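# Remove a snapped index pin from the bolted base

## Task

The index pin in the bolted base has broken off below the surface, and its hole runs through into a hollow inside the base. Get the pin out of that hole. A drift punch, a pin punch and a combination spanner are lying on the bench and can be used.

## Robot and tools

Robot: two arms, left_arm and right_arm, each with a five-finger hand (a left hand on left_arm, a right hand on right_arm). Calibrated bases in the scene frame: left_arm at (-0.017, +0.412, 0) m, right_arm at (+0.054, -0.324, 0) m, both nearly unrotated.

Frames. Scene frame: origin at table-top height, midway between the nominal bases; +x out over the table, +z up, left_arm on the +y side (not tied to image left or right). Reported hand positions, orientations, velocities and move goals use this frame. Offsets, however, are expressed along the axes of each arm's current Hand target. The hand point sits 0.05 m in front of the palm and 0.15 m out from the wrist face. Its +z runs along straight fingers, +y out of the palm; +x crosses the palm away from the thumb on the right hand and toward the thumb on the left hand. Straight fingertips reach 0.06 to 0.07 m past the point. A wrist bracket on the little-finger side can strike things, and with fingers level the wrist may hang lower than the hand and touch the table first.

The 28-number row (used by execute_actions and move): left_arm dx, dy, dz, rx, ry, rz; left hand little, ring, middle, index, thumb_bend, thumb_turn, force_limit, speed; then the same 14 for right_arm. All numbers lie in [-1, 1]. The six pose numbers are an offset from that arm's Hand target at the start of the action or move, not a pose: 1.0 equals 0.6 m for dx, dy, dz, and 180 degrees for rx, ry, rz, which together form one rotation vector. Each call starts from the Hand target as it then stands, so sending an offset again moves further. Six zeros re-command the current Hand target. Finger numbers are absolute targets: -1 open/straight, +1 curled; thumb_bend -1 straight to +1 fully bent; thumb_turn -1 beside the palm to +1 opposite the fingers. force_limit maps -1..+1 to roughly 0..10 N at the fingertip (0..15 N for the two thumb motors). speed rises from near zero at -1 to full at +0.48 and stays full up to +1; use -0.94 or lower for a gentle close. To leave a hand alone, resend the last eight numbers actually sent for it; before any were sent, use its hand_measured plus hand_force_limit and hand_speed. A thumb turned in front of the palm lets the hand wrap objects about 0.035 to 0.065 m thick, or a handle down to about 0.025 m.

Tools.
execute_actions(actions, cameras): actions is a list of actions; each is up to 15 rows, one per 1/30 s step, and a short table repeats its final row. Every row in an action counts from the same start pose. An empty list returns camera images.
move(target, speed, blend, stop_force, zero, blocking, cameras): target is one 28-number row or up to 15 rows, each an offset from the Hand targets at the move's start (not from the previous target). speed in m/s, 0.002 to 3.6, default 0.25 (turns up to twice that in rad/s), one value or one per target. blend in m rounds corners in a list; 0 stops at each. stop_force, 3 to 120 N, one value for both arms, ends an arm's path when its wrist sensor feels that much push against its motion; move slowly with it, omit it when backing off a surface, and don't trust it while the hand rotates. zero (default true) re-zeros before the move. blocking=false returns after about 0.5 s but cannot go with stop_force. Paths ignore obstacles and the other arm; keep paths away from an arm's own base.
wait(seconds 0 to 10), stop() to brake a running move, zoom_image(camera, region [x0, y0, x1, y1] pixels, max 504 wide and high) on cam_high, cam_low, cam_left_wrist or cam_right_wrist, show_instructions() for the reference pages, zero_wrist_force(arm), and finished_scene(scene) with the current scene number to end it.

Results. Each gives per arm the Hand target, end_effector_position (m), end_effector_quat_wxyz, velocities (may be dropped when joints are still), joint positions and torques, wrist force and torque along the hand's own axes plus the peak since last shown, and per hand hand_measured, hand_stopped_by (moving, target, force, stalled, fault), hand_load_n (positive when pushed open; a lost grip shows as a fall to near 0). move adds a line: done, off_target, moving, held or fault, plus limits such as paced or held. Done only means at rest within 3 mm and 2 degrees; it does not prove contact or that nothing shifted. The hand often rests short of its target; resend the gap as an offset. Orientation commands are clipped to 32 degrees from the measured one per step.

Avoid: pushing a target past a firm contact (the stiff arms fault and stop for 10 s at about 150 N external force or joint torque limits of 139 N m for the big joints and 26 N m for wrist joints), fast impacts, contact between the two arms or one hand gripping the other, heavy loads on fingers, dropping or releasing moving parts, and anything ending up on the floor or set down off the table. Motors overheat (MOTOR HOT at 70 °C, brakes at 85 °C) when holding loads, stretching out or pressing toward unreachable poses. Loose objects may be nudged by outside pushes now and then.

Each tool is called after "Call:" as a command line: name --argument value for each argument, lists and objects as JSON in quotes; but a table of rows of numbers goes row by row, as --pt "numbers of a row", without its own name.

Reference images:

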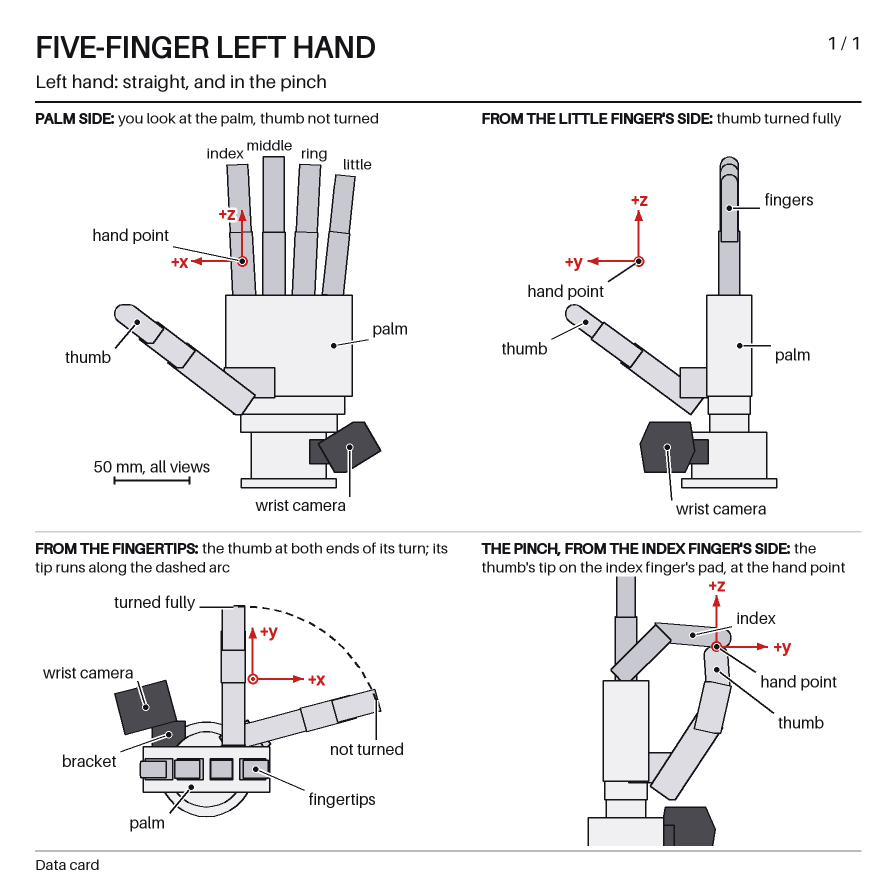

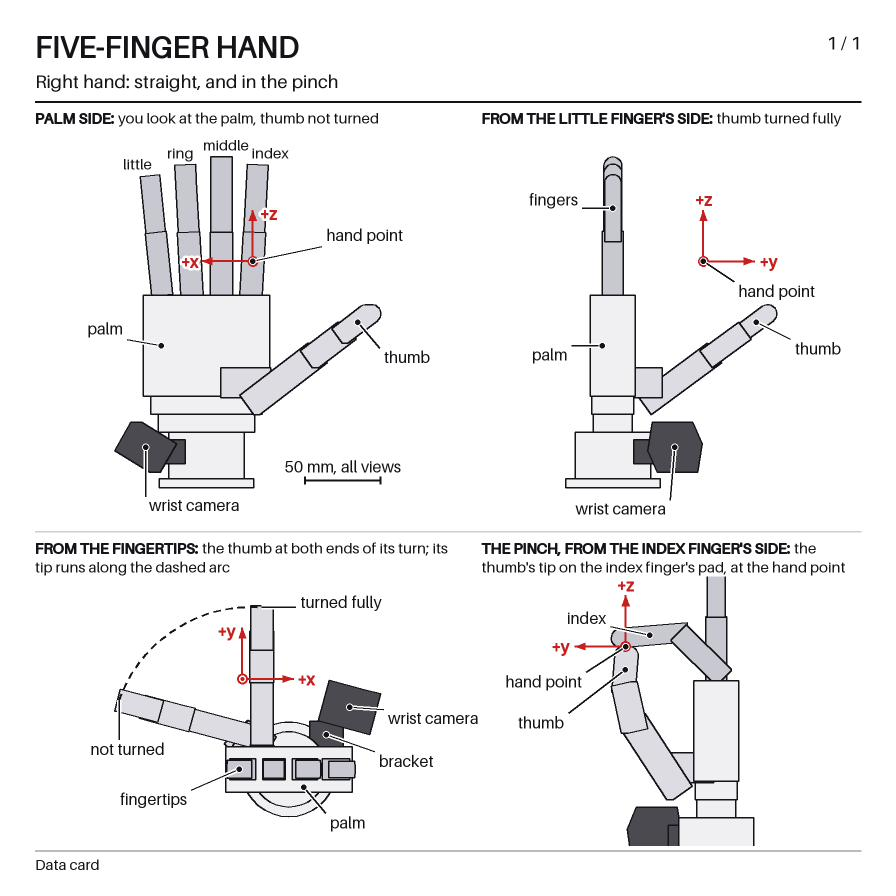

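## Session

Call:
execute_actions --actions '[]'

Scene clock: 0.00 s.
left_arm: end_effector_position=(+0.8586, +0.2591, +0.2452) hand_measured=(-1.000, -1.000, -1.000, -1.000, -1.000, -1.000) hand_load_n=(+0.0, +0.0, +0.0, +0.0, +0.0, +0.0) hand_stopped_by=(target, target, target, target, target, target) hand_force_limit=0.00 hand_speed=-0.80 end_effector_quat_wxyz=(-0.556, +0.649, -0.217, +0.472) | right_arm: end_effector_position=(+0.3734, -0.0614, +0.1031) hand_measured=(-1.000, -1.000, -1.000, -1.000, -1.000, -1.000) hand_load_n=(+0.5, +0.0, +0.0, +0.0, +0.0, +0.0) hand_stopped_by=(target, target, target, target, target, target) hand_force_limit=0.00 hand_speed=-0.80 end_effector_quat_wxyz=(+0.356, -0.232, +0.835, -0.349)
Joint positions: left_arm=[2.97 -2.288 -1.139 3.512 -2.278 2.816] | right_arm=[0.787 -1.312 2.073 0.37 2.553 -1.562]
Joint velocities: within noise
Joint torques (N m): no reading
Motor temperatures (°C): left_arm=[35 30 32 37 35 34] | right_arm=[30 30 30 43 40 36]
Wrist force (N): no reading
Wrist torque (N m): no reading
Wrist force, peak (N): no reading
Hand target: left_arm +0.8586, +0.2591, +0.2452; -0.556, +0.649, -0.217, +0.472 | right_arm +0.3734, -0.0614, +0.1031; +0.356, -0.232, +0.835, -0.349
camera_calibration:
cam_left_wrist: T_world_to_cam=[[-0.0930628, 0.0487716, 0.994465, -0.16796], [0.0473499, -0.997453, 0.0533491, 0.212737], [0.994534, 0.0520526, 0.0905164, -0.775621], [0, 0, 0, 1]] pos_world=[0.745678, 0.26076, 0.225888]
cam_right_wrist: T_world_to_cam=[[-0.272124, 0.472595, -0.838214, 0.221713], [0.117069, 0.880876, 0.458642, -0.0334993], [0.955114, 0.0266787, -0.295034, -0.207437], [0, 0, 0, 1]] pos_world=[0.262382, -0.0697378, 0.140006]

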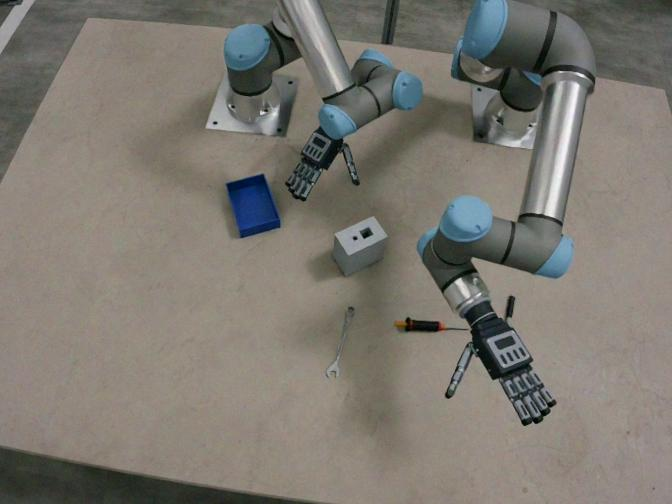

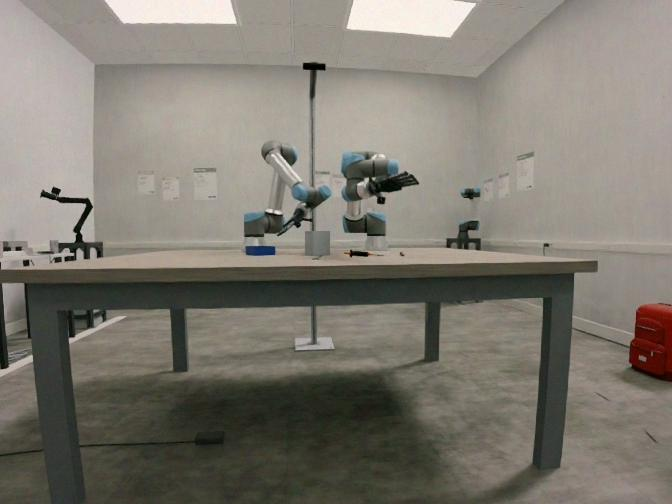

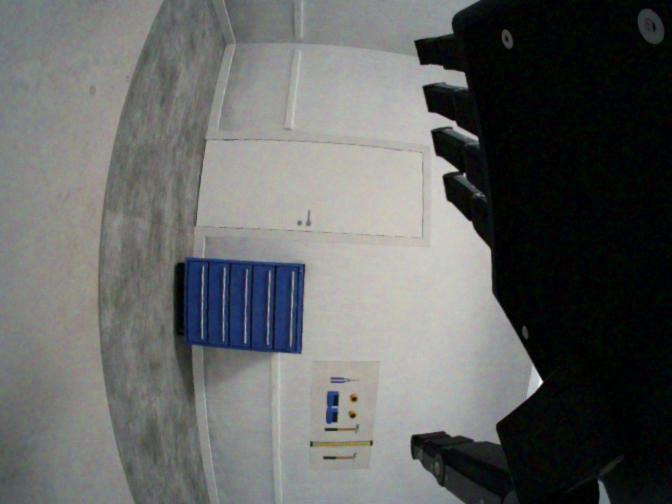

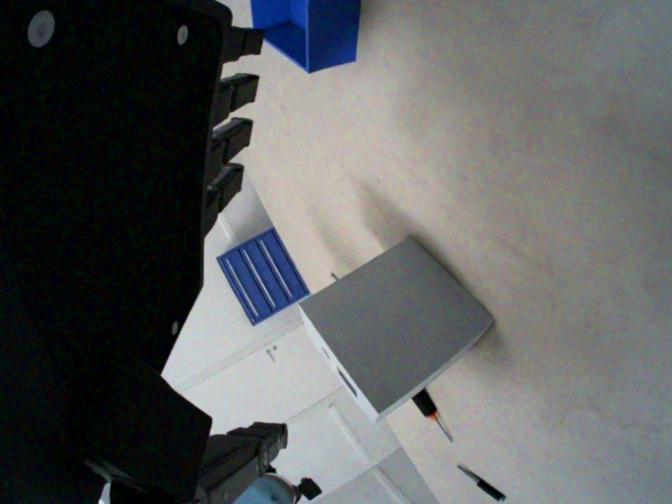

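Call:
move --pt "-0.4772 -0.383 -0.568 -0.2434 0.4516 0.2092 -1 -1 -1 -1 -1 -1 0 -0.8 -0.1305 -0.299 -0.1055 0 0 0 -0.4 -0.4 -0.4 -0.4 0 1 0 0.2" --pt "-0.4772 -0.383 -0.568 -0.2434 0.4516 0.2092 -1 -1 -1 -1 -1 -1 0 -0.8 -0.5548 0.1878 0.142 0.0498 -0.2007 -0.2295 -0.4 -0.4 -0.4 -0.4 0 1 0 0.2" --speed 0.35 --blend '[0.02,0]' --cameras '["cam_high","cam_left_wrist","cam_right_wrist"]'

Call:
zoom_image --camera "cam_right_wrist" --region '[360, 100, 660, 400]'

Scene clock: 55.50 s.
left_arm: end_effector_position=(+0.3798, +0.3798, +0.3296) hand_measured=(-1.000, -1.000, -1.000, -1.000, -1.000, -1.000) hand_load_n=(+0.0, +0.0, +0.0, +0.0, +0.0, +0.0) hand_stopped_by=(target, target, target, target, target, target) hand_force_limit=0.00 hand_speed=-0.80 end_effector_quat_wxyz=(+0.142, -0.248, +0.832, -0.475) | right_arm: end_effector_position=(+0.6351, +0.1874, +0.1199) hand_measured=(-0.400, -0.400, -0.400, -0.400, +0.000, +1.000) hand_load_n=(+0.0, +0.0, +0.0, +0.0, +0.0, +0.0) hand_stopped_by=(target, target, target, target, target, target) hand_force_limit=0.00 hand_speed=0.20 end_effector_quat_wxyz=(-0.464, +0.573, -0.525, +0.425)
Joint positions: left_arm=[3.934 -1.669 -1.761 1.505 -0.572 5.127] | right_arm=[0.684 -0.963 1.452 -0.237 2.152 -3.002]
Joint torques (N m): left_arm=[0.21 11.8 11.7 -1.68 -0.36 1.61] | right_arm=[6.08 -40.9 -28.85 -1.75 -1.17 -2.13]
Wrist force (N): left_arm=[0.4 -0.1 0.1] | right_arm=[0.2 -0.1 0.8]
Wrist torque (N m): left_arm=[0.05 -0.19 -0.08] | right_arm=[-0.09 -0.01 0.09]
Wrist force, peak (N): left_arm=[1.2 0.9 1.0] | right_arm=[1.0 -2.2 -1.1]
Hand target: left_arm +0.3798, +0.3798, +0.3296; +0.142, -0.248, +0.832, -0.475 | right_arm +0.6351, +0.1875, +0.1199; -0.464, +0.573, -0.524, +0.425
Off the commanded pose: left_arm 0.000 m, 0 deg | right_arm 0.000 m, 0 deg.
move: done
camera_calibration:
cam_left_wrist: T_world_to_cam=[[0.0307332, -0.57203, 0.819657, -0.0559768], [-0.999528, -0.0179141, 0.0249754, 0.386263], [0.00039681, -0.820037, -0.57231, 0.613897], [0, 0, 0, 1]] pos_world=[0.387558, 0.478317, 0.387574]
cam_right_wrist: T_world_to_cam=[[-0.163348, -0.252069, -0.953823, 0.269913], [-0.615314, 0.781757, -0.101221, 0.259909], [0.771172, 0.570366, -0.2828, -0.445617], [0, 0, 0, 1]] pos_world=[0.547663, 0.119016, 0.157737]
Images, in order (width x height): cam_high 672x504, cam_left_wrist 672x504, cam_right_wrist 672x504.

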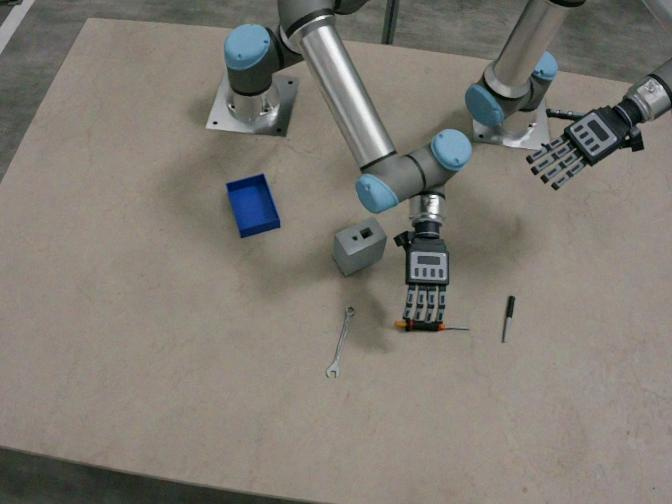

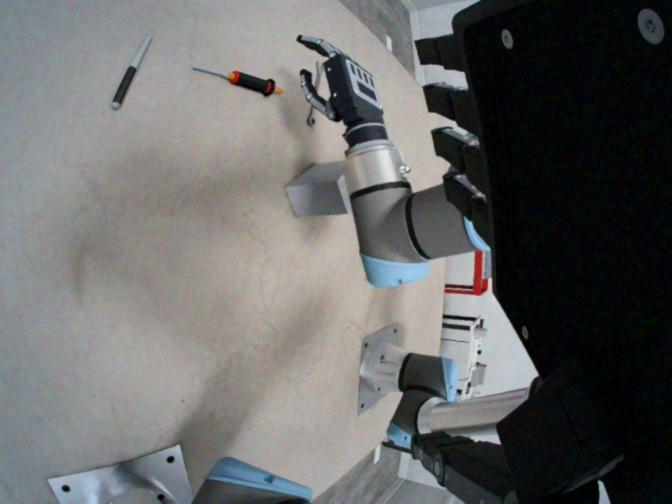

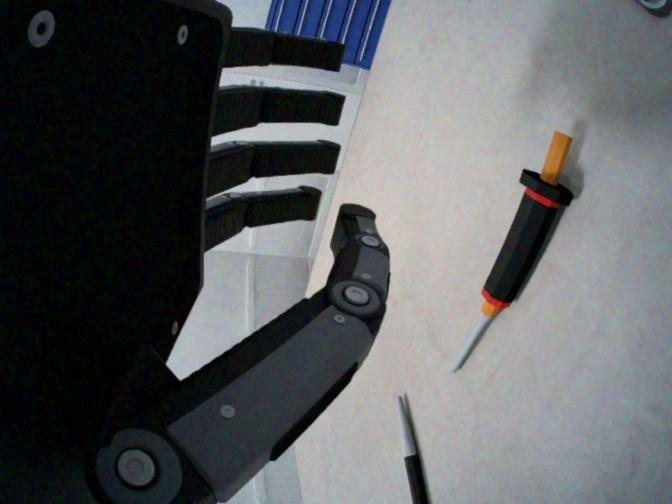

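Scaled by 1.680 from the camera's 672x504 image, which has a finer 960x720 frame.

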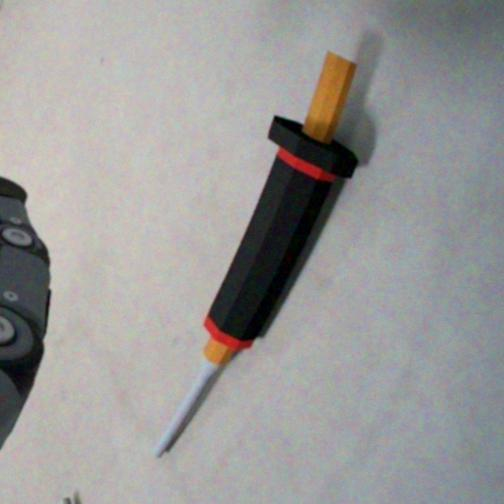

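Call:
move --pt "0 0 0 0 0 0 -1 -1 -1 -1 -1 -1 0 -0.8 0.0068 0.1118 0.0353 0 -0.0098 -0.0021 -0.4 -0.4 -0.4 -0.4 0 1 0 0.2" --pt "0 0 0 0 0 0 -1 -1 -1 -1 -1 -1 0 -0.8 0.0068 0.1735 0.0483 0 -0.0098 -0.0021 -0.4 -0.4 -0.4 -0.4 0 1 0 0.2" --speed '[0.15,0.05]' --stop_force 5 --cameras '["cam_right_wrist"]'

Call:
zoom_image --camera "cam_right_wrist" --region '[200, 50, 450, 300]'

Scene clock: 76.27 s.
left_arm: end_effector_position=(+0.3798, +0.3798, +0.3296) hand_measured=(-1.000, -1.000, -1.000, -1.000, -1.000, -1.000) hand_load_n=(+0.0, +0.0, +0.0, +0.0, +0.0, +0.0) hand_stopped_by=(target, target, target, target, target, target) hand_force_limit=0.00 hand_speed=-0.80 end_effector_quat_wxyz=(+0.142, -0.248, +0.832, -0.475) | right_arm: end_effector_position=(+0.6422, +0.1840, +0.0121) hand_measured=(-0.400, -0.400, -0.400, -0.400, +0.000, +1.000) hand_load_n=(+0.0, +0.0, +0.0, +0.0, +0.5, +0.0) hand_stopped_by=(target, target, target, target, target, target) hand_force_limit=0.00 hand_speed=0.20 end_effector_quat_wxyz=(-0.471, +0.582, -0.515, +0.418)
Joint positions: left_arm=[3.934 -1.669 -1.761 1.505 -0.572 5.127] | right_arm=[0.659 -0.827 1.537 -0.467 2.098 -3.018]
Joint torques (N m): left_arm=[6.52 13.21 9.98 -1.09 -0.27 -0.79] | right_arm=[4.18 -60.49 -32.78 -1.46 -0.91 -1.17]
Wrist force (N): left_arm=[0.3 -0.4 0.3] | right_arm=[0.4 -0.2 0.8]
Wrist torque (N m): left_arm=[-0.02 -0.17 -0.08] | right_arm=[-0.11 -0.05 0.23]
Wrist force, peak (N): left_arm=[0.5 -0.5 0.2] | right_arm=[0.1 -1.6 -0.1]
Hand target: left_arm +0.3798, +0.3798, +0.3296; +0.142, -0.248, +0.832, -0.475 | right_arm +0.6422, +0.1840, +0.0121; -0.471, +0.582, -0.515, +0.418
Off the commanded pose: left_arm 0.000 m, 0 deg | right_arm 0.000 m, 0 deg.
move: done
camera_calibration:
cam_right_wrist: T_world_to_cam=[[-0.155219, -0.257193, -0.953813, 0.16313], [-0.639725, 0.761894, -0.101337, 0.275329], [0.752768, 0.594448, -0.282793, -0.472287], [0, 0, 0, 1]] pos_world=[0.556978, 0.112934, 0.0499368]
Images, in order (width x height): cam_right_wrist 672x504.

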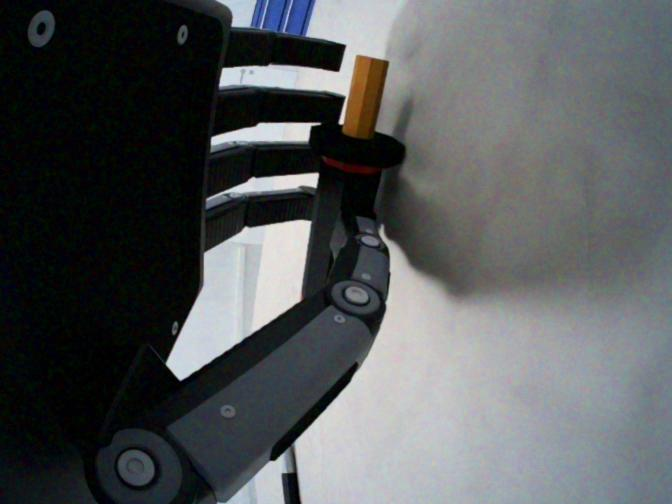

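Scaled by 2.016 from the camera's 672x504 image, which has a finer 960x720 frame.

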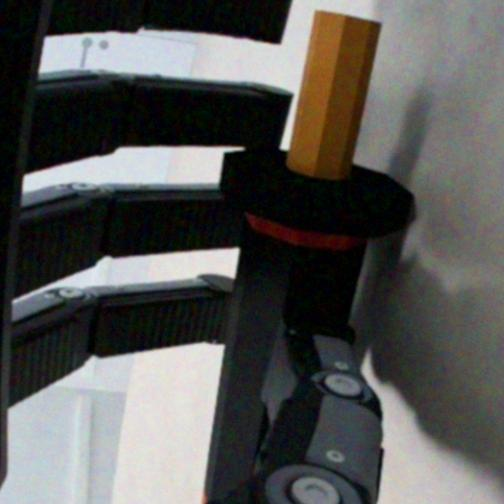

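Call:
move --pt "0 0 0 0 0 0 -1 -1 -1 -1 -1 -1 0 -0.8 0 0 0 0 0 0 -0.4 -0.4 -0.4 0.32 0 1 0.1 -0.6" --pt "0 0 0 0 0 0 -1 -1 -1 -1 -1 -1 0 -0.8 0 -0.0489 -0.0104 0 0 0 -0.4 -0.4 -0.4 0.32 0 1 0.1 -0.6" --speed 0.06 --cameras '["cam_right_wrist"]'

Call:
zoom_image --camera "cam_right_wrist" --region '[200, 50, 450, 300]'

Scene clock: 87.23 s.
left_arm: end_effector_position=(+0.3798, +0.3798, +0.3296) hand_measured=(-1.000, -1.000, -1.000, -1.000, -1.000, -1.000) hand_load_n=(+0.0, -0.5, +0.0, +0.0, +0.0, +0.0) hand_stopped_by=(target, target, target, target, target, target) hand_force_limit=0.00 hand_speed=-0.80 end_effector_quat_wxyz=(+0.142, -0.248, +0.832, -0.475) | right_arm: end_effector_position=(+0.6423, +0.1841, +0.0423) hand_measured=(-0.400, -0.400, -0.400, -0.074, -0.002, +1.000) hand_load_n=(+0.0, -0.5, +0.0, +9.0, +5.5, -4.5) hand_stopped_by=(target, target, target, force, target, target) hand_force_limit=0.10 hand_speed=-0.60 end_effector_quat_wxyz=(-0.471, +0.582, -0.515, +0.418)
Joint positions: left_arm=[3.934 -1.669 -1.761 1.505 -0.572 5.127] | right_arm=[0.659 -0.872 1.524 -0.41 2.098 -3.018]
Joint torques (N m): left_arm=[6.5 13.69 9.7 -1.29 0.16 -1.64] | right_arm=[5.4 -44.21 -10.63 -1.96 0.47 -0.96]
Wrist force (N): left_arm=[0.4 -0.5 0.1] | right_arm=[0.1 0.8 1.0]
Wrist torque (N m): left_arm=[-0.02 -0.20 -0.08] | right_arm=[-0.12 -0.02 0.21]
Wrist force, peak (N): left_arm=[0.5 -0.5 0.2] | right_arm=[0.0 -3.7 -0.6]
Hand target: left_arm +0.3798, +0.3798, +0.3296; +0.142, -0.248, +0.832, -0.475 | right_arm +0.6422, +0.1840, +0.0421; -0.471, +0.582, -0.515, +0.418
Off the commanded pose: left_arm 0.000 m, 0 deg | right_arm 0.000 m, 0 deg.
move: done
camera_calibration:
cam_right_wrist: T_world_to_cam=[[-0.154852, -0.257023, -0.953918, 0.191761], [-0.639767, 0.761849, -0.101416, 0.278412], [0.752808, 0.594581, -0.282408, -0.46395], [0, 0, 0, 1]] pos_world=[0.557078, 0.113034, 0.0801369]
Images, in order (width x height): cam_right_wrist 672x504.

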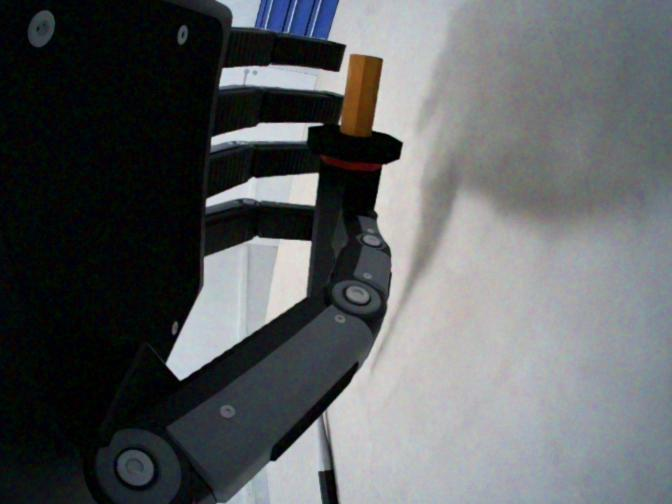

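Scaled by 2.016 from the camera's 672x504 image, which has a finer 960x720 frame.

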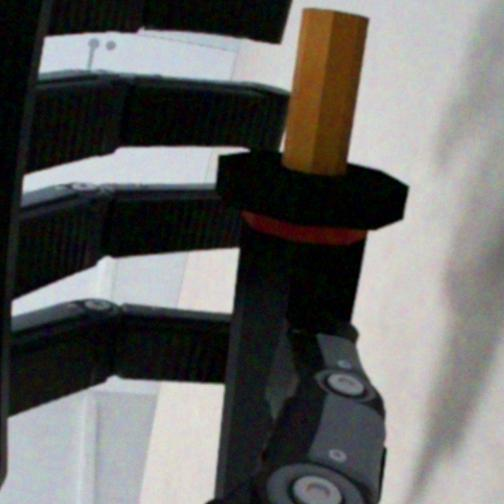

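Call:
move --pt "0 0 0 0 0 0 -1 -1 -1 -1 -1 -1 0 -0.8 0 0 0 0 0 0 -0.4 0.8 0.4 0.32 0 1 -0.1 -0.7" --pt "0 0 0 0 0 0 -1 -1 -1 -1 -1 -1 0 -0.8 0 -0.2445 -0.052 0 0 0 -0.4 0.8 0.4 0.32 0 1 -0.1 -0.7" --pt "0 0 0 0 0 0 -1 -1 -1 -1 -1 -1 0 -0.8 0.2913 -0.3155 -0.3423 0.1451 -0.0569 -0.4961 -0.4 0.8 0.4 0.32 0 1 -0.1 -0.7" --pt "0.0447 -0.0723 0.4045 0 0 0 -1 -1 -1 -1 -1 -1 0 -0.8 0.2913 -0.3155 -0.3423 0.1451 -0.0569 -0.4961 -0.4 0.8 0.4 0.32 0 1 -0.1 -0.7" --speed 0.3 --blend '[0,0.04,0.02,0]' --cameras '["all"]'

Call:
zoom_image --camera "cam_left_wrist" --region '[240, 130, 480, 330]'

Call:
zoom_image --camera "cam_high" --region '[310, 140, 430, 280]'

Call:
zoom_image --camera "cam_low" --region '[280, 160, 380, 260]'

Scene clock: 118.97 s.
left_arm: end_effector_position=(+0.4840, +0.1718, +0.2437) hand_measured=(-1.000, -1.000, -1.000, -1.000, -1.000, -1.000) hand_load_n=(+0.0, +0.0, +0.0, +0.0, +0.0, +0.0) hand_stopped_by=(target, target, target, target, target, target) hand_force_limit=0.00 hand_speed=-0.80 end_effector_quat_wxyz=(+0.142, -0.248, +0.832, -0.475) end_effector_velocity=(+0.001, -0.001, +0.000) end_effector_angular_velocity=(-0.002, +0.001, +0.002) | right_arm: end_effector_position=(+0.5027, -0.0087, +0.2701) hand_measured=(-0.400, -0.154, -0.072, -0.074, -0.002, +1.000) hand_load_n=(+0.0, +3.0, +6.0, +8.5, +12.0, +1.0) hand_stopped_by=(target, force, force, force, target, target) hand_force_limit=-0.10 hand_speed=-0.70 end_effector_quat_wxyz=(-0.191, +0.694, +0.174, +0.672)
Joint positions: left_arm=[3.289 -1.834 -1.547 2.421 -0.668 3.985] | right_arm=[0.434 -1.718 2.179 -0.436 1.483 -4.683]
Joint velocities: left_arm=[-0.002 -0.001 0.001 0.004 -0.001 -0.006] | right_arm=[within noise]
Joint torques (N m): left_arm=[-7.19 20.88 23.73 0.73 -0.21 -2.31] | right_arm=[-4.05 -25.74 -36.92 -0.38 -1.48 -2.52]
Wrist force (N): left_arm=[0.5 -0.1 0.4] | right_arm=[-1.1 0.3 2.5]
Wrist torque (N m): left_arm=[0.00 -0.20 -0.06] | right_arm=[-0.21 -0.04 0.01]
Wrist force, peak (N): left_arm=[0.7 -0.4 2.8] | right_arm=[0.4 3.5 1.5]
Hand target: left_arm +0.4841, +0.1718, +0.2436; +0.142, -0.248, +0.832, -0.475 | right_arm +0.5027, -0.0087, +0.2701; -0.191, +0.694, +0.174, +0.672
Off the commanded pose: left_arm 0.000 m, 0 deg | right_arm 0.000 m, 0 deg.
move: done
camera_calibration:
cam_left_wrist: T_world_to_cam=[[0.0305942, -0.571918, 0.81974, -0.107683], [-0.999532, -0.0178308, 0.0248641, 0.488849], [0.00039641, -0.820117, -0.572196, 0.394195], [0, 0, 0, 1]] pos_world=[0.491758, 0.270416, 0.301674]
cam_right_wrist: T_world_to_cam=[[0.508404, -0.836348, 0.205054, -0.313745], [-0.367517, -0.426089, -0.826668, 0.407784], [0.778753, 0.344921, -0.523997, -0.129872], [0, 0, 0, 1]] pos_world=[0.410515, -0.0438522, 0.333384]

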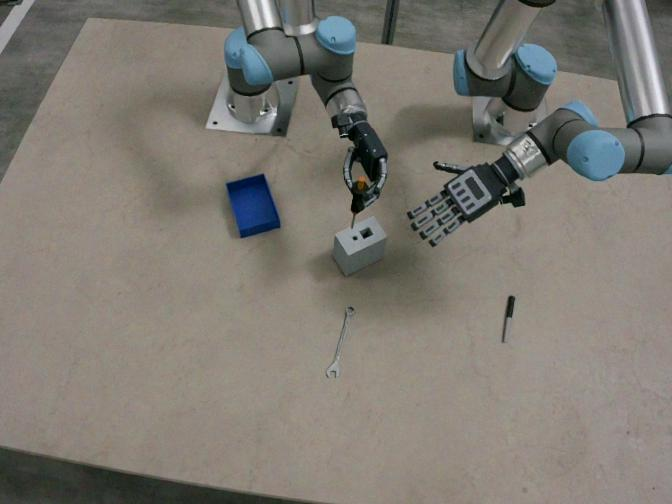

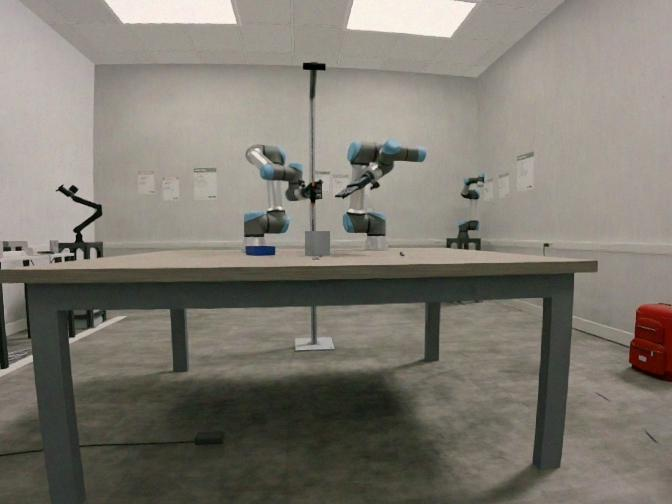

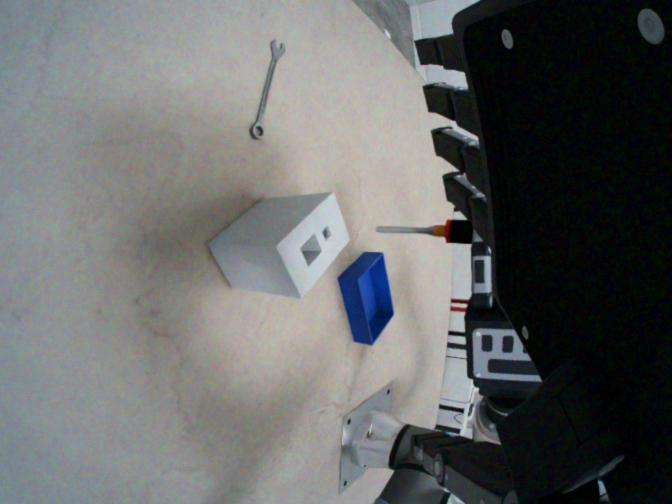

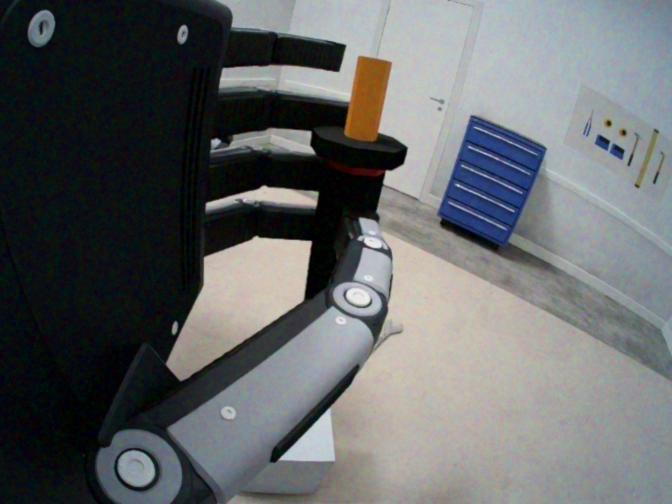

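Scaled by 2.100 from the camera's 672x504 image, which has a finer 960x720 frame.

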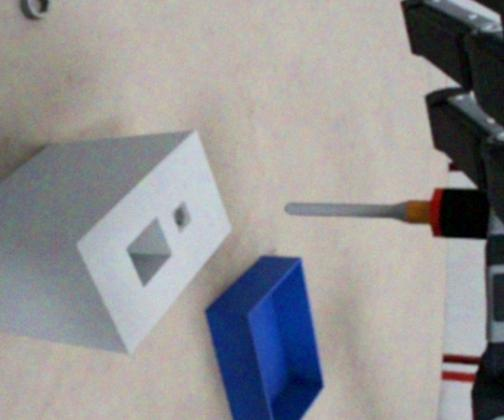

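Scaled by 3.600 from the camera's 672x504 image, which has a finer 960x720 frame.

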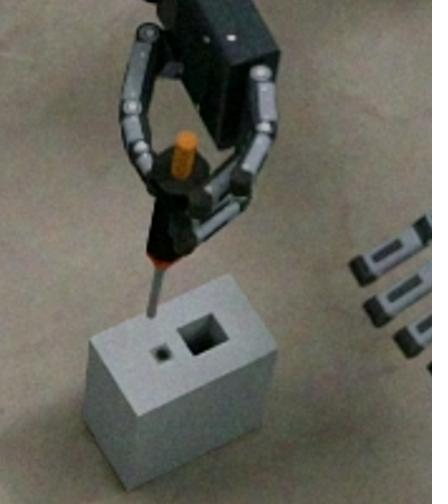

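Scaled by 5.040 from the camera's 672x504 image, which has a finer 960x720 frame.

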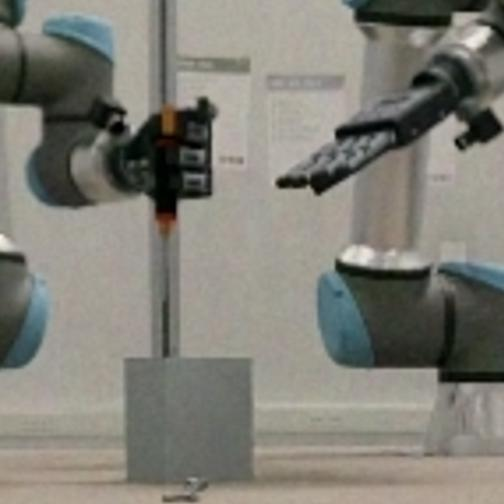

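Call:
move --target '[0,0,0,0,0,0,-1,-1,-1,-1,-1,-1,0,-0.8,-0.0735,-0.0088,0.0055,0,-0.0034,0.01,-0.4,0.8,0.4,0.32,0,1,-0.1,-0.7]' --speed 0.12 --cameras '["cam_left_wrist","cam_high","cam_low"]'

Call:
zoom_image --camera "cam_left_wrist" --region '[300, 200, 400, 260]'

Call:
zoom_image --camera "cam_high" --region '[325, 175, 395, 265]'

Call:
zoom_image --camera "cam_low" --region '[290, 170, 360, 260]'

Scene clock: 152.33 s.
left_arm: end_effector_position=(+0.4841, +0.1718, +0.2436) hand_measured=(-1.000, -1.000, -1.000, -1.000, -1.000, -1.000) hand_load_n=(+0.0, +0.0, +0.0, +0.0, +0.0, +0.0) hand_stopped_by=(target, target, target, target, target, target) hand_force_limit=0.00 hand_speed=-0.80 end_effector_quat_wxyz=(+0.142, -0.248, +0.832, -0.475) | right_arm: end_effector_position=(+0.5013, -0.0019, +0.2260) hand_measured=(-0.400, -0.154, -0.072, -0.074, -0.002, +1.000) hand_load_n=(+0.0, +3.0, +6.0, +8.5, +12.0, +1.5) hand_stopped_by=(target, force, force, force, target, target) hand_force_limit=-0.10 hand_speed=-0.70 end_effector_quat_wxyz=(-0.201, +0.700, +0.164, +0.665)
Joint positions: left_arm=[3.289 -1.834 -1.547 2.421 -0.669 3.985] | right_arm=[0.454 -1.646 2.233 -0.552 1.502 -4.652]
Joint torques (N m): left_arm=[-6.84 21.35 23.76 0.47 -0.71 -2.11] | right_arm=[-6.66 -17.31 -35.31 -2.36 -1.55 -2.55]
Wrist force (N): left_arm=[0.7 0.1 0.5] | right_arm=[-1.0 0.2 2.4]
Wrist torque (N m): left_arm=[0.03 -0.22 -0.04] | right_arm=[-0.22 -0.06 0.05]
Wrist force, peak (N): left_arm=[0.7 0.0 0.6] | right_arm=[-2.1 0.3 2.4]
Hand target: left_arm +0.4841, +0.1718, +0.2436; +0.142, -0.248, +0.832, -0.475 | right_arm +0.5013, -0.0019, +0.2261; -0.201, +0.700, +0.164, +0.665
Off the commanded pose: left_arm 0.000 m, 0 deg | right_arm 0.000 m, 0 deg.
move: done
camera_calibration:
cam_left_wrist: T_world_to_cam=[[0.0307328, -0.572027, 0.819659, -0.107697], [-0.999528, -0.0179959, 0.0249179, 0.488875], [0.000496811, -0.820037, -0.57231, 0.394159], [0, 0, 0, 1]] pos_world=[0.491758, 0.270417, 0.301674]
Images, in order (width x height): cam_high 672x504, cam_low 672x504, cam_left_wrist 672x504.

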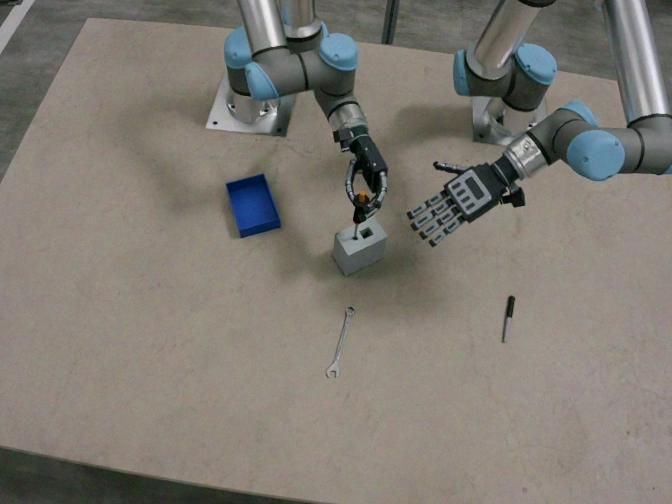

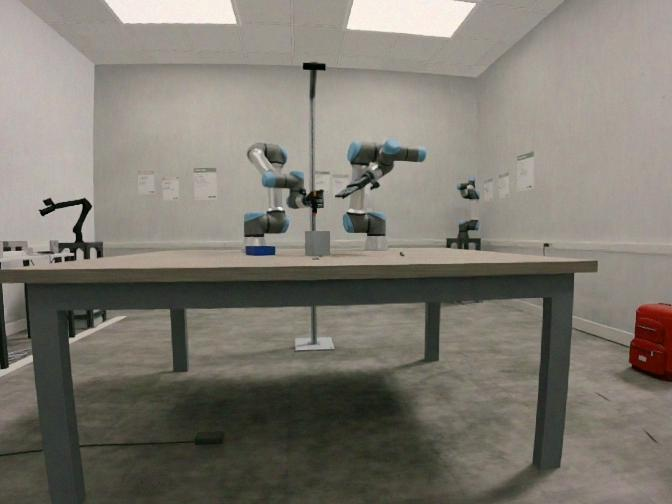

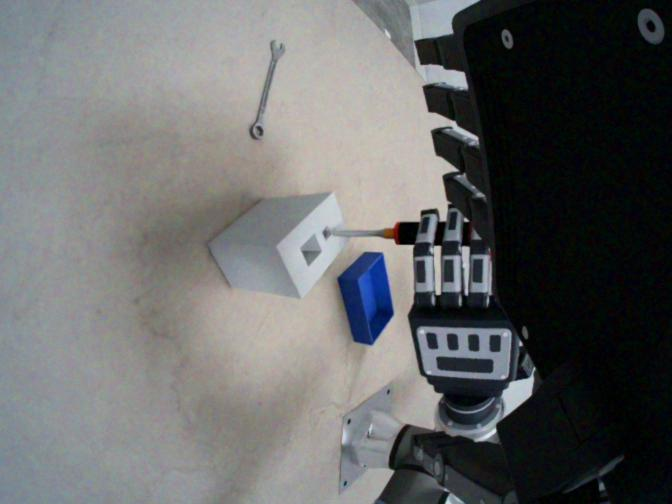

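Scaled by 5.040 from the camera's 672x504 image, which has a finer 960x720 frame.

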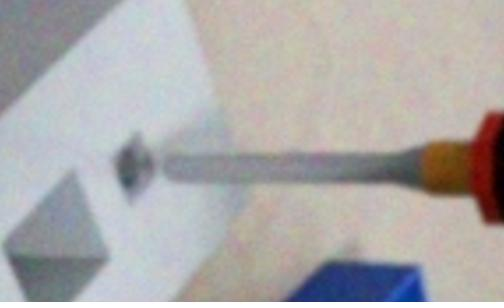

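Scaled by 5.600 from the camera's 672x504 image, which has a finer 960x720 frame.

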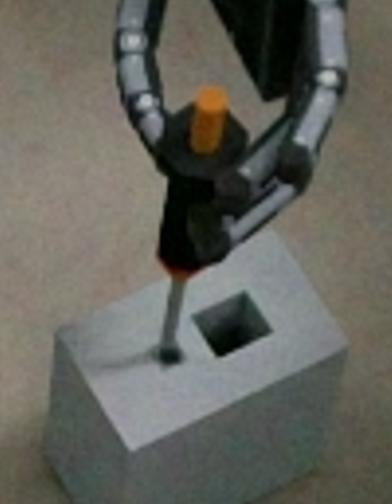

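Scaled by 5.600 from the camera's 672x504 image, which has a finer 960x720 frame.

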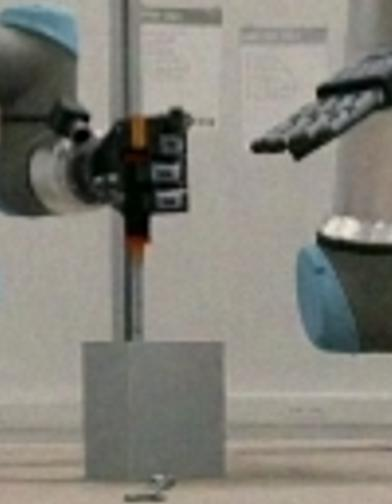

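Call:
zoom_image --camera "cam_high" --region '[335, 215, 375, 255]'

Call:
zoom_image --camera "cam_left_wrist" --region '[310, 215, 350, 255]'

Scaled by 12.600 from the camera's 672x504 image, which has a finer 960x720 frame.

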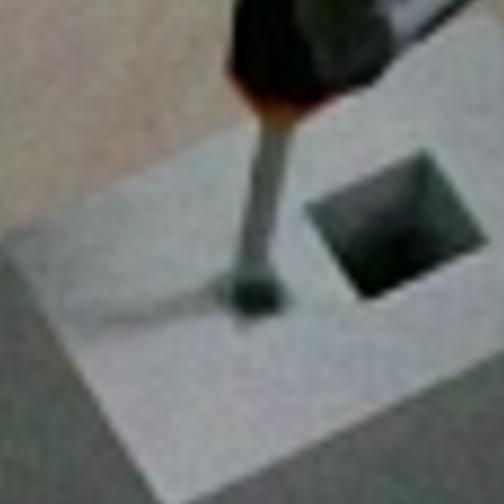

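Scaled by 12.600 from the camera's 672x504 image, which has a finer 960x720 frame.

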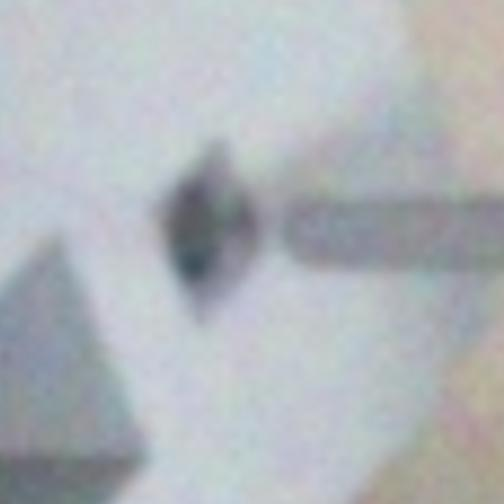

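Call:
move --target '[0,0,0,0,0,0,-1,-1,-1,-1,-1,-1,0,-0.8,0,-0.0023,0.0013,0,0,0,-0.4,0.8,0.45,0.32,0,1,0.5,-0.7]' --speed 0.05

Call:
move --target '[0,0,0,0,0,0,-1,-1,-1,-1,-1,-1,0,-0.8,-0.0532,0.0034,0.0018,0,0,0,-0.4,0.8,0.45,0.32,0,1,0.5,-0.7]' --speed 0.012 --stop_force 18 --cameras '["cam_left_wrist","cam_high","cam_right_wrist"]'

Call:
zoom_image --camera "cam_high" --region '[335, 215, 375, 255]'

Call:
zoom_image --camera "cam_left_wrist" --region '[300, 205, 380, 255]'

Scene clock: 183.67 s.
left_arm: end_effector_position=(+0.4841, +0.1718, +0.2436) hand_measured=(-1.000, -1.000, -1.000, -1.000, -1.000, -1.000) hand_load_n=(-0.5, +0.0, +0.0, +0.0, +0.0, +0.0) hand_stopped_by=(target, target, target, target, target, target) hand_force_limit=0.00 hand_speed=-0.80 end_effector_quat_wxyz=(+0.142, -0.248, +0.832, -0.475) | right_arm: end_effector_position=(+0.5013, -0.0003, +0.2261) hand_measured=(-0.400, -0.154, -0.052, -0.074, -0.002, +1.000) hand_load_n=(+0.0, +1.0, +15.0, +7.5, +13.5, +2.5) hand_stopped_by=(target, force, force, force, target, target) hand_force_limit=0.50 hand_speed=-0.70 end_effector_quat_wxyz=(-0.201, +0.700, +0.164, +0.665)
Joint positions: left_arm=[3.289 -1.834 -1.547 2.421 -0.669 3.985] | right_arm=[0.459 -1.642 2.23 -0.552 1.507 -4.652]
Joint torques (N m): left_arm=[-7.17 23.89 22 0.08 -0.78 -2.29] | right_arm=[-0.5 -14.81 -32.08 -2.89 0.27 2.21]
Wrist force (N): left_arm=[0.3 0.0 0.5] | right_arm=[-1.1 0.3 2.3]
Wrist torque (N m): left_arm=[0.00 -0.16 -0.06] | right_arm=[-0.19 -0.03 0.05]
Wrist force, peak (N): left_arm=[0.8 -0.1 0.6] | right_arm=[-1.1 0.4 2.5]
Hand target: left_arm +0.4841, +0.1718, +0.2436; +0.142, -0.248, +0.832, -0.475 | right_arm +0.5013, -0.0003, +0.2261; -0.201, +0.700, +0.164, +0.665
Off the commanded pose: left_arm 0.000 m, 0 deg | right_arm 0.000 m, 0 deg.
move: done

Scene clock: 186.33 s.
left_arm: end_effector_position=(+0.4841, +0.1718, +0.2436) hand_measured=(-1.000, -1.000, -1.000, -1.000, -1.000, -1.000) hand_load_n=(+0.0, +0.0, -0.5, +0.0, +0.0, -0.5) hand_stopped_by=(target, target, target, target, target, target) hand_force_limit=0.00 hand_speed=-0.80 end_effector_quat_wxyz=(+0.142, -0.248, +0.832, -0.475) | right_arm: end_effector_position=(+0.5014, -0.0003, +0.2081) hand_measured=(-0.400, -0.154, -0.052, -0.074, -0.002, +1.000) hand_load_n=(+0.0, +1.5, +16.0, +5.5, +13.5, -2.0) hand_stopped_by=(target, force, force, force, target, target) hand_force_limit=0.50 hand_speed=-0.70 end_effector_quat_wxyz=(-0.201, +0.700, +0.164, +0.665)
Joint positions: left_arm=[3.289 -1.834 -1.547 2.421 -0.669 3.985] | right_arm=[0.459 -1.611 2.257 -0.612 1.507 -4.652]
Joint torques (N m): left_arm=[-6.78 25.28 20.39 -0.01 -0.4 -2.19] | right_arm=[-5.46 -17.34 -24.9 1.41 -0.65 1.96]
Wrist force (N): left_arm=[0.5 0.1 0.2] | right_arm=[14.9 -1.0 1.7]
Wrist torque (N m): left_arm=[0.05 -0.21 -0.05] | right_arm=[-0.19 0.13 0.10]
Wrist force, peak (N): left_arm=[0.6 0.2 0.7] | right_arm=[20.9 -1.6 2.0]
Hand target: left_arm +0.4841, +0.1718, +0.2436; +0.142, -0.248, +0.832, -0.475 | right_arm +0.5014, -0.0003, +0.2082; -0.201, +0.700, +0.164, +0.665 (not the last commanded pose)
Off the commanded pose: left_arm 0.000 m, 0 deg | right_arm 0.014 m, 0 deg.
move: contact (right_arm)
camera_calibration:
cam_left_wrist: T_world_to_cam=[[0.0307328, -0.572027, 0.819659, -0.107697], [-0.999528, -0.0179959, 0.0249179, 0.488875], [0.000496811, -0.820037, -0.57231, 0.394159], [0, 0, 0, 1]] pos_world=[0.491758, 0.270417, 0.301674]
cam_right_wrist: T_world_to_cam=[[0.512662, -0.840766, 0.17404, -0.288959], [-0.387867, -0.407628, -0.826679, 0.369878], [0.765988, 0.356302, -0.535081, -0.155518], [0, 0, 0, 1]] pos_world=[0.410726, -0.036763, 0.272846]
Images, in order (width x height): cam_high 672x504, cam_left_wrist 672x504, cam_right_wrist 672x504.

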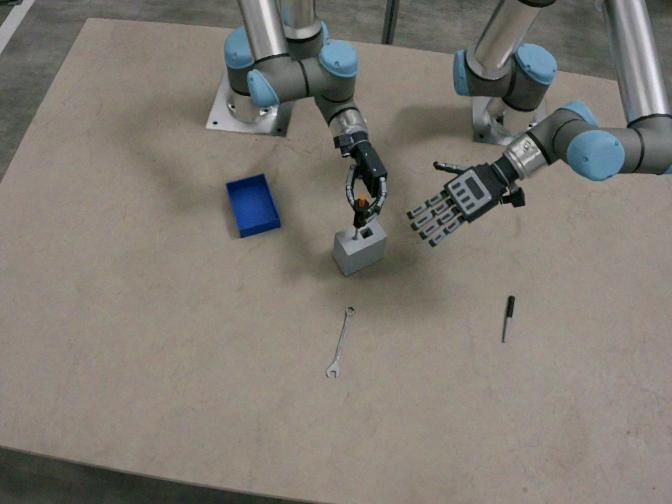

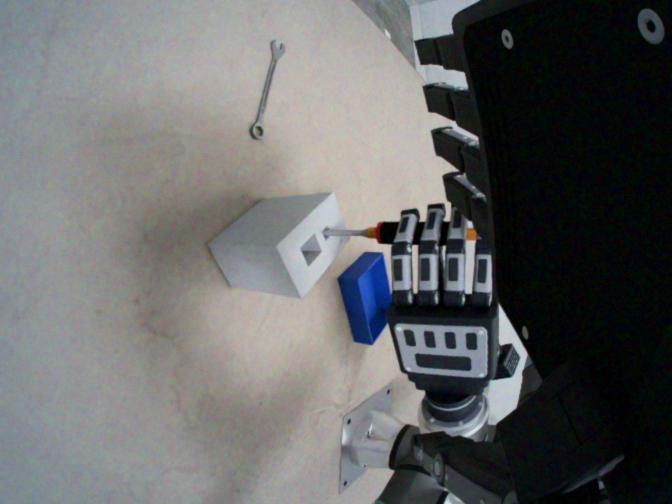

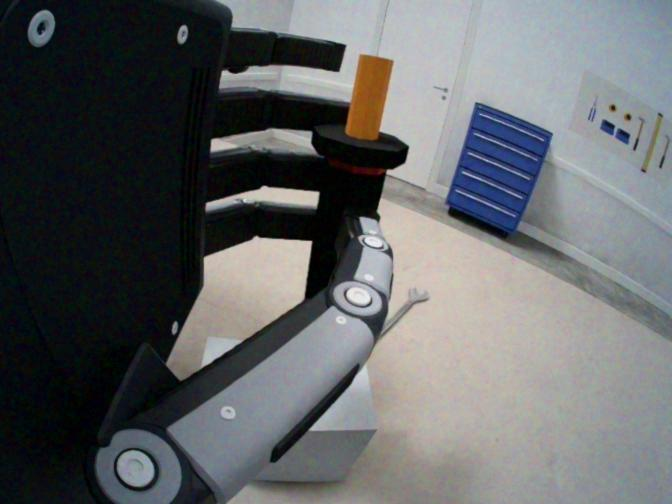

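Scaled by 12.600 from the camera's 672x504 image, which has a finer 960x720 frame.

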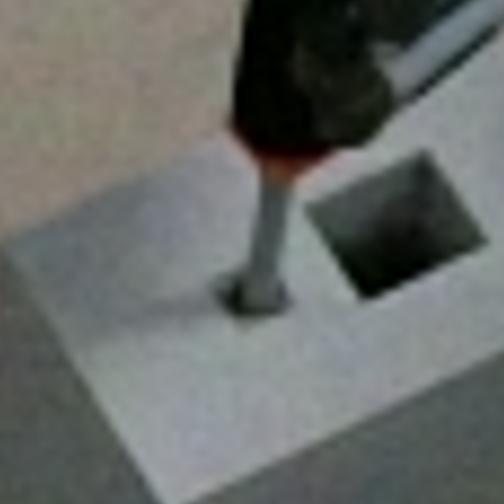

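Scaled by 6.300 from the camera's 672x504 image, which has a finer 960x720 frame.

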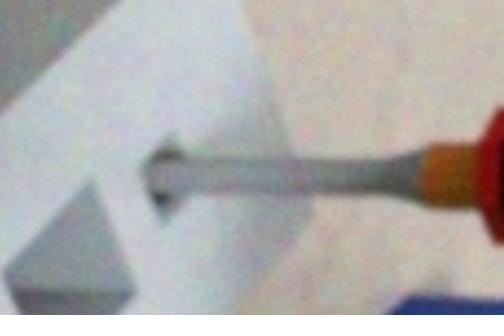

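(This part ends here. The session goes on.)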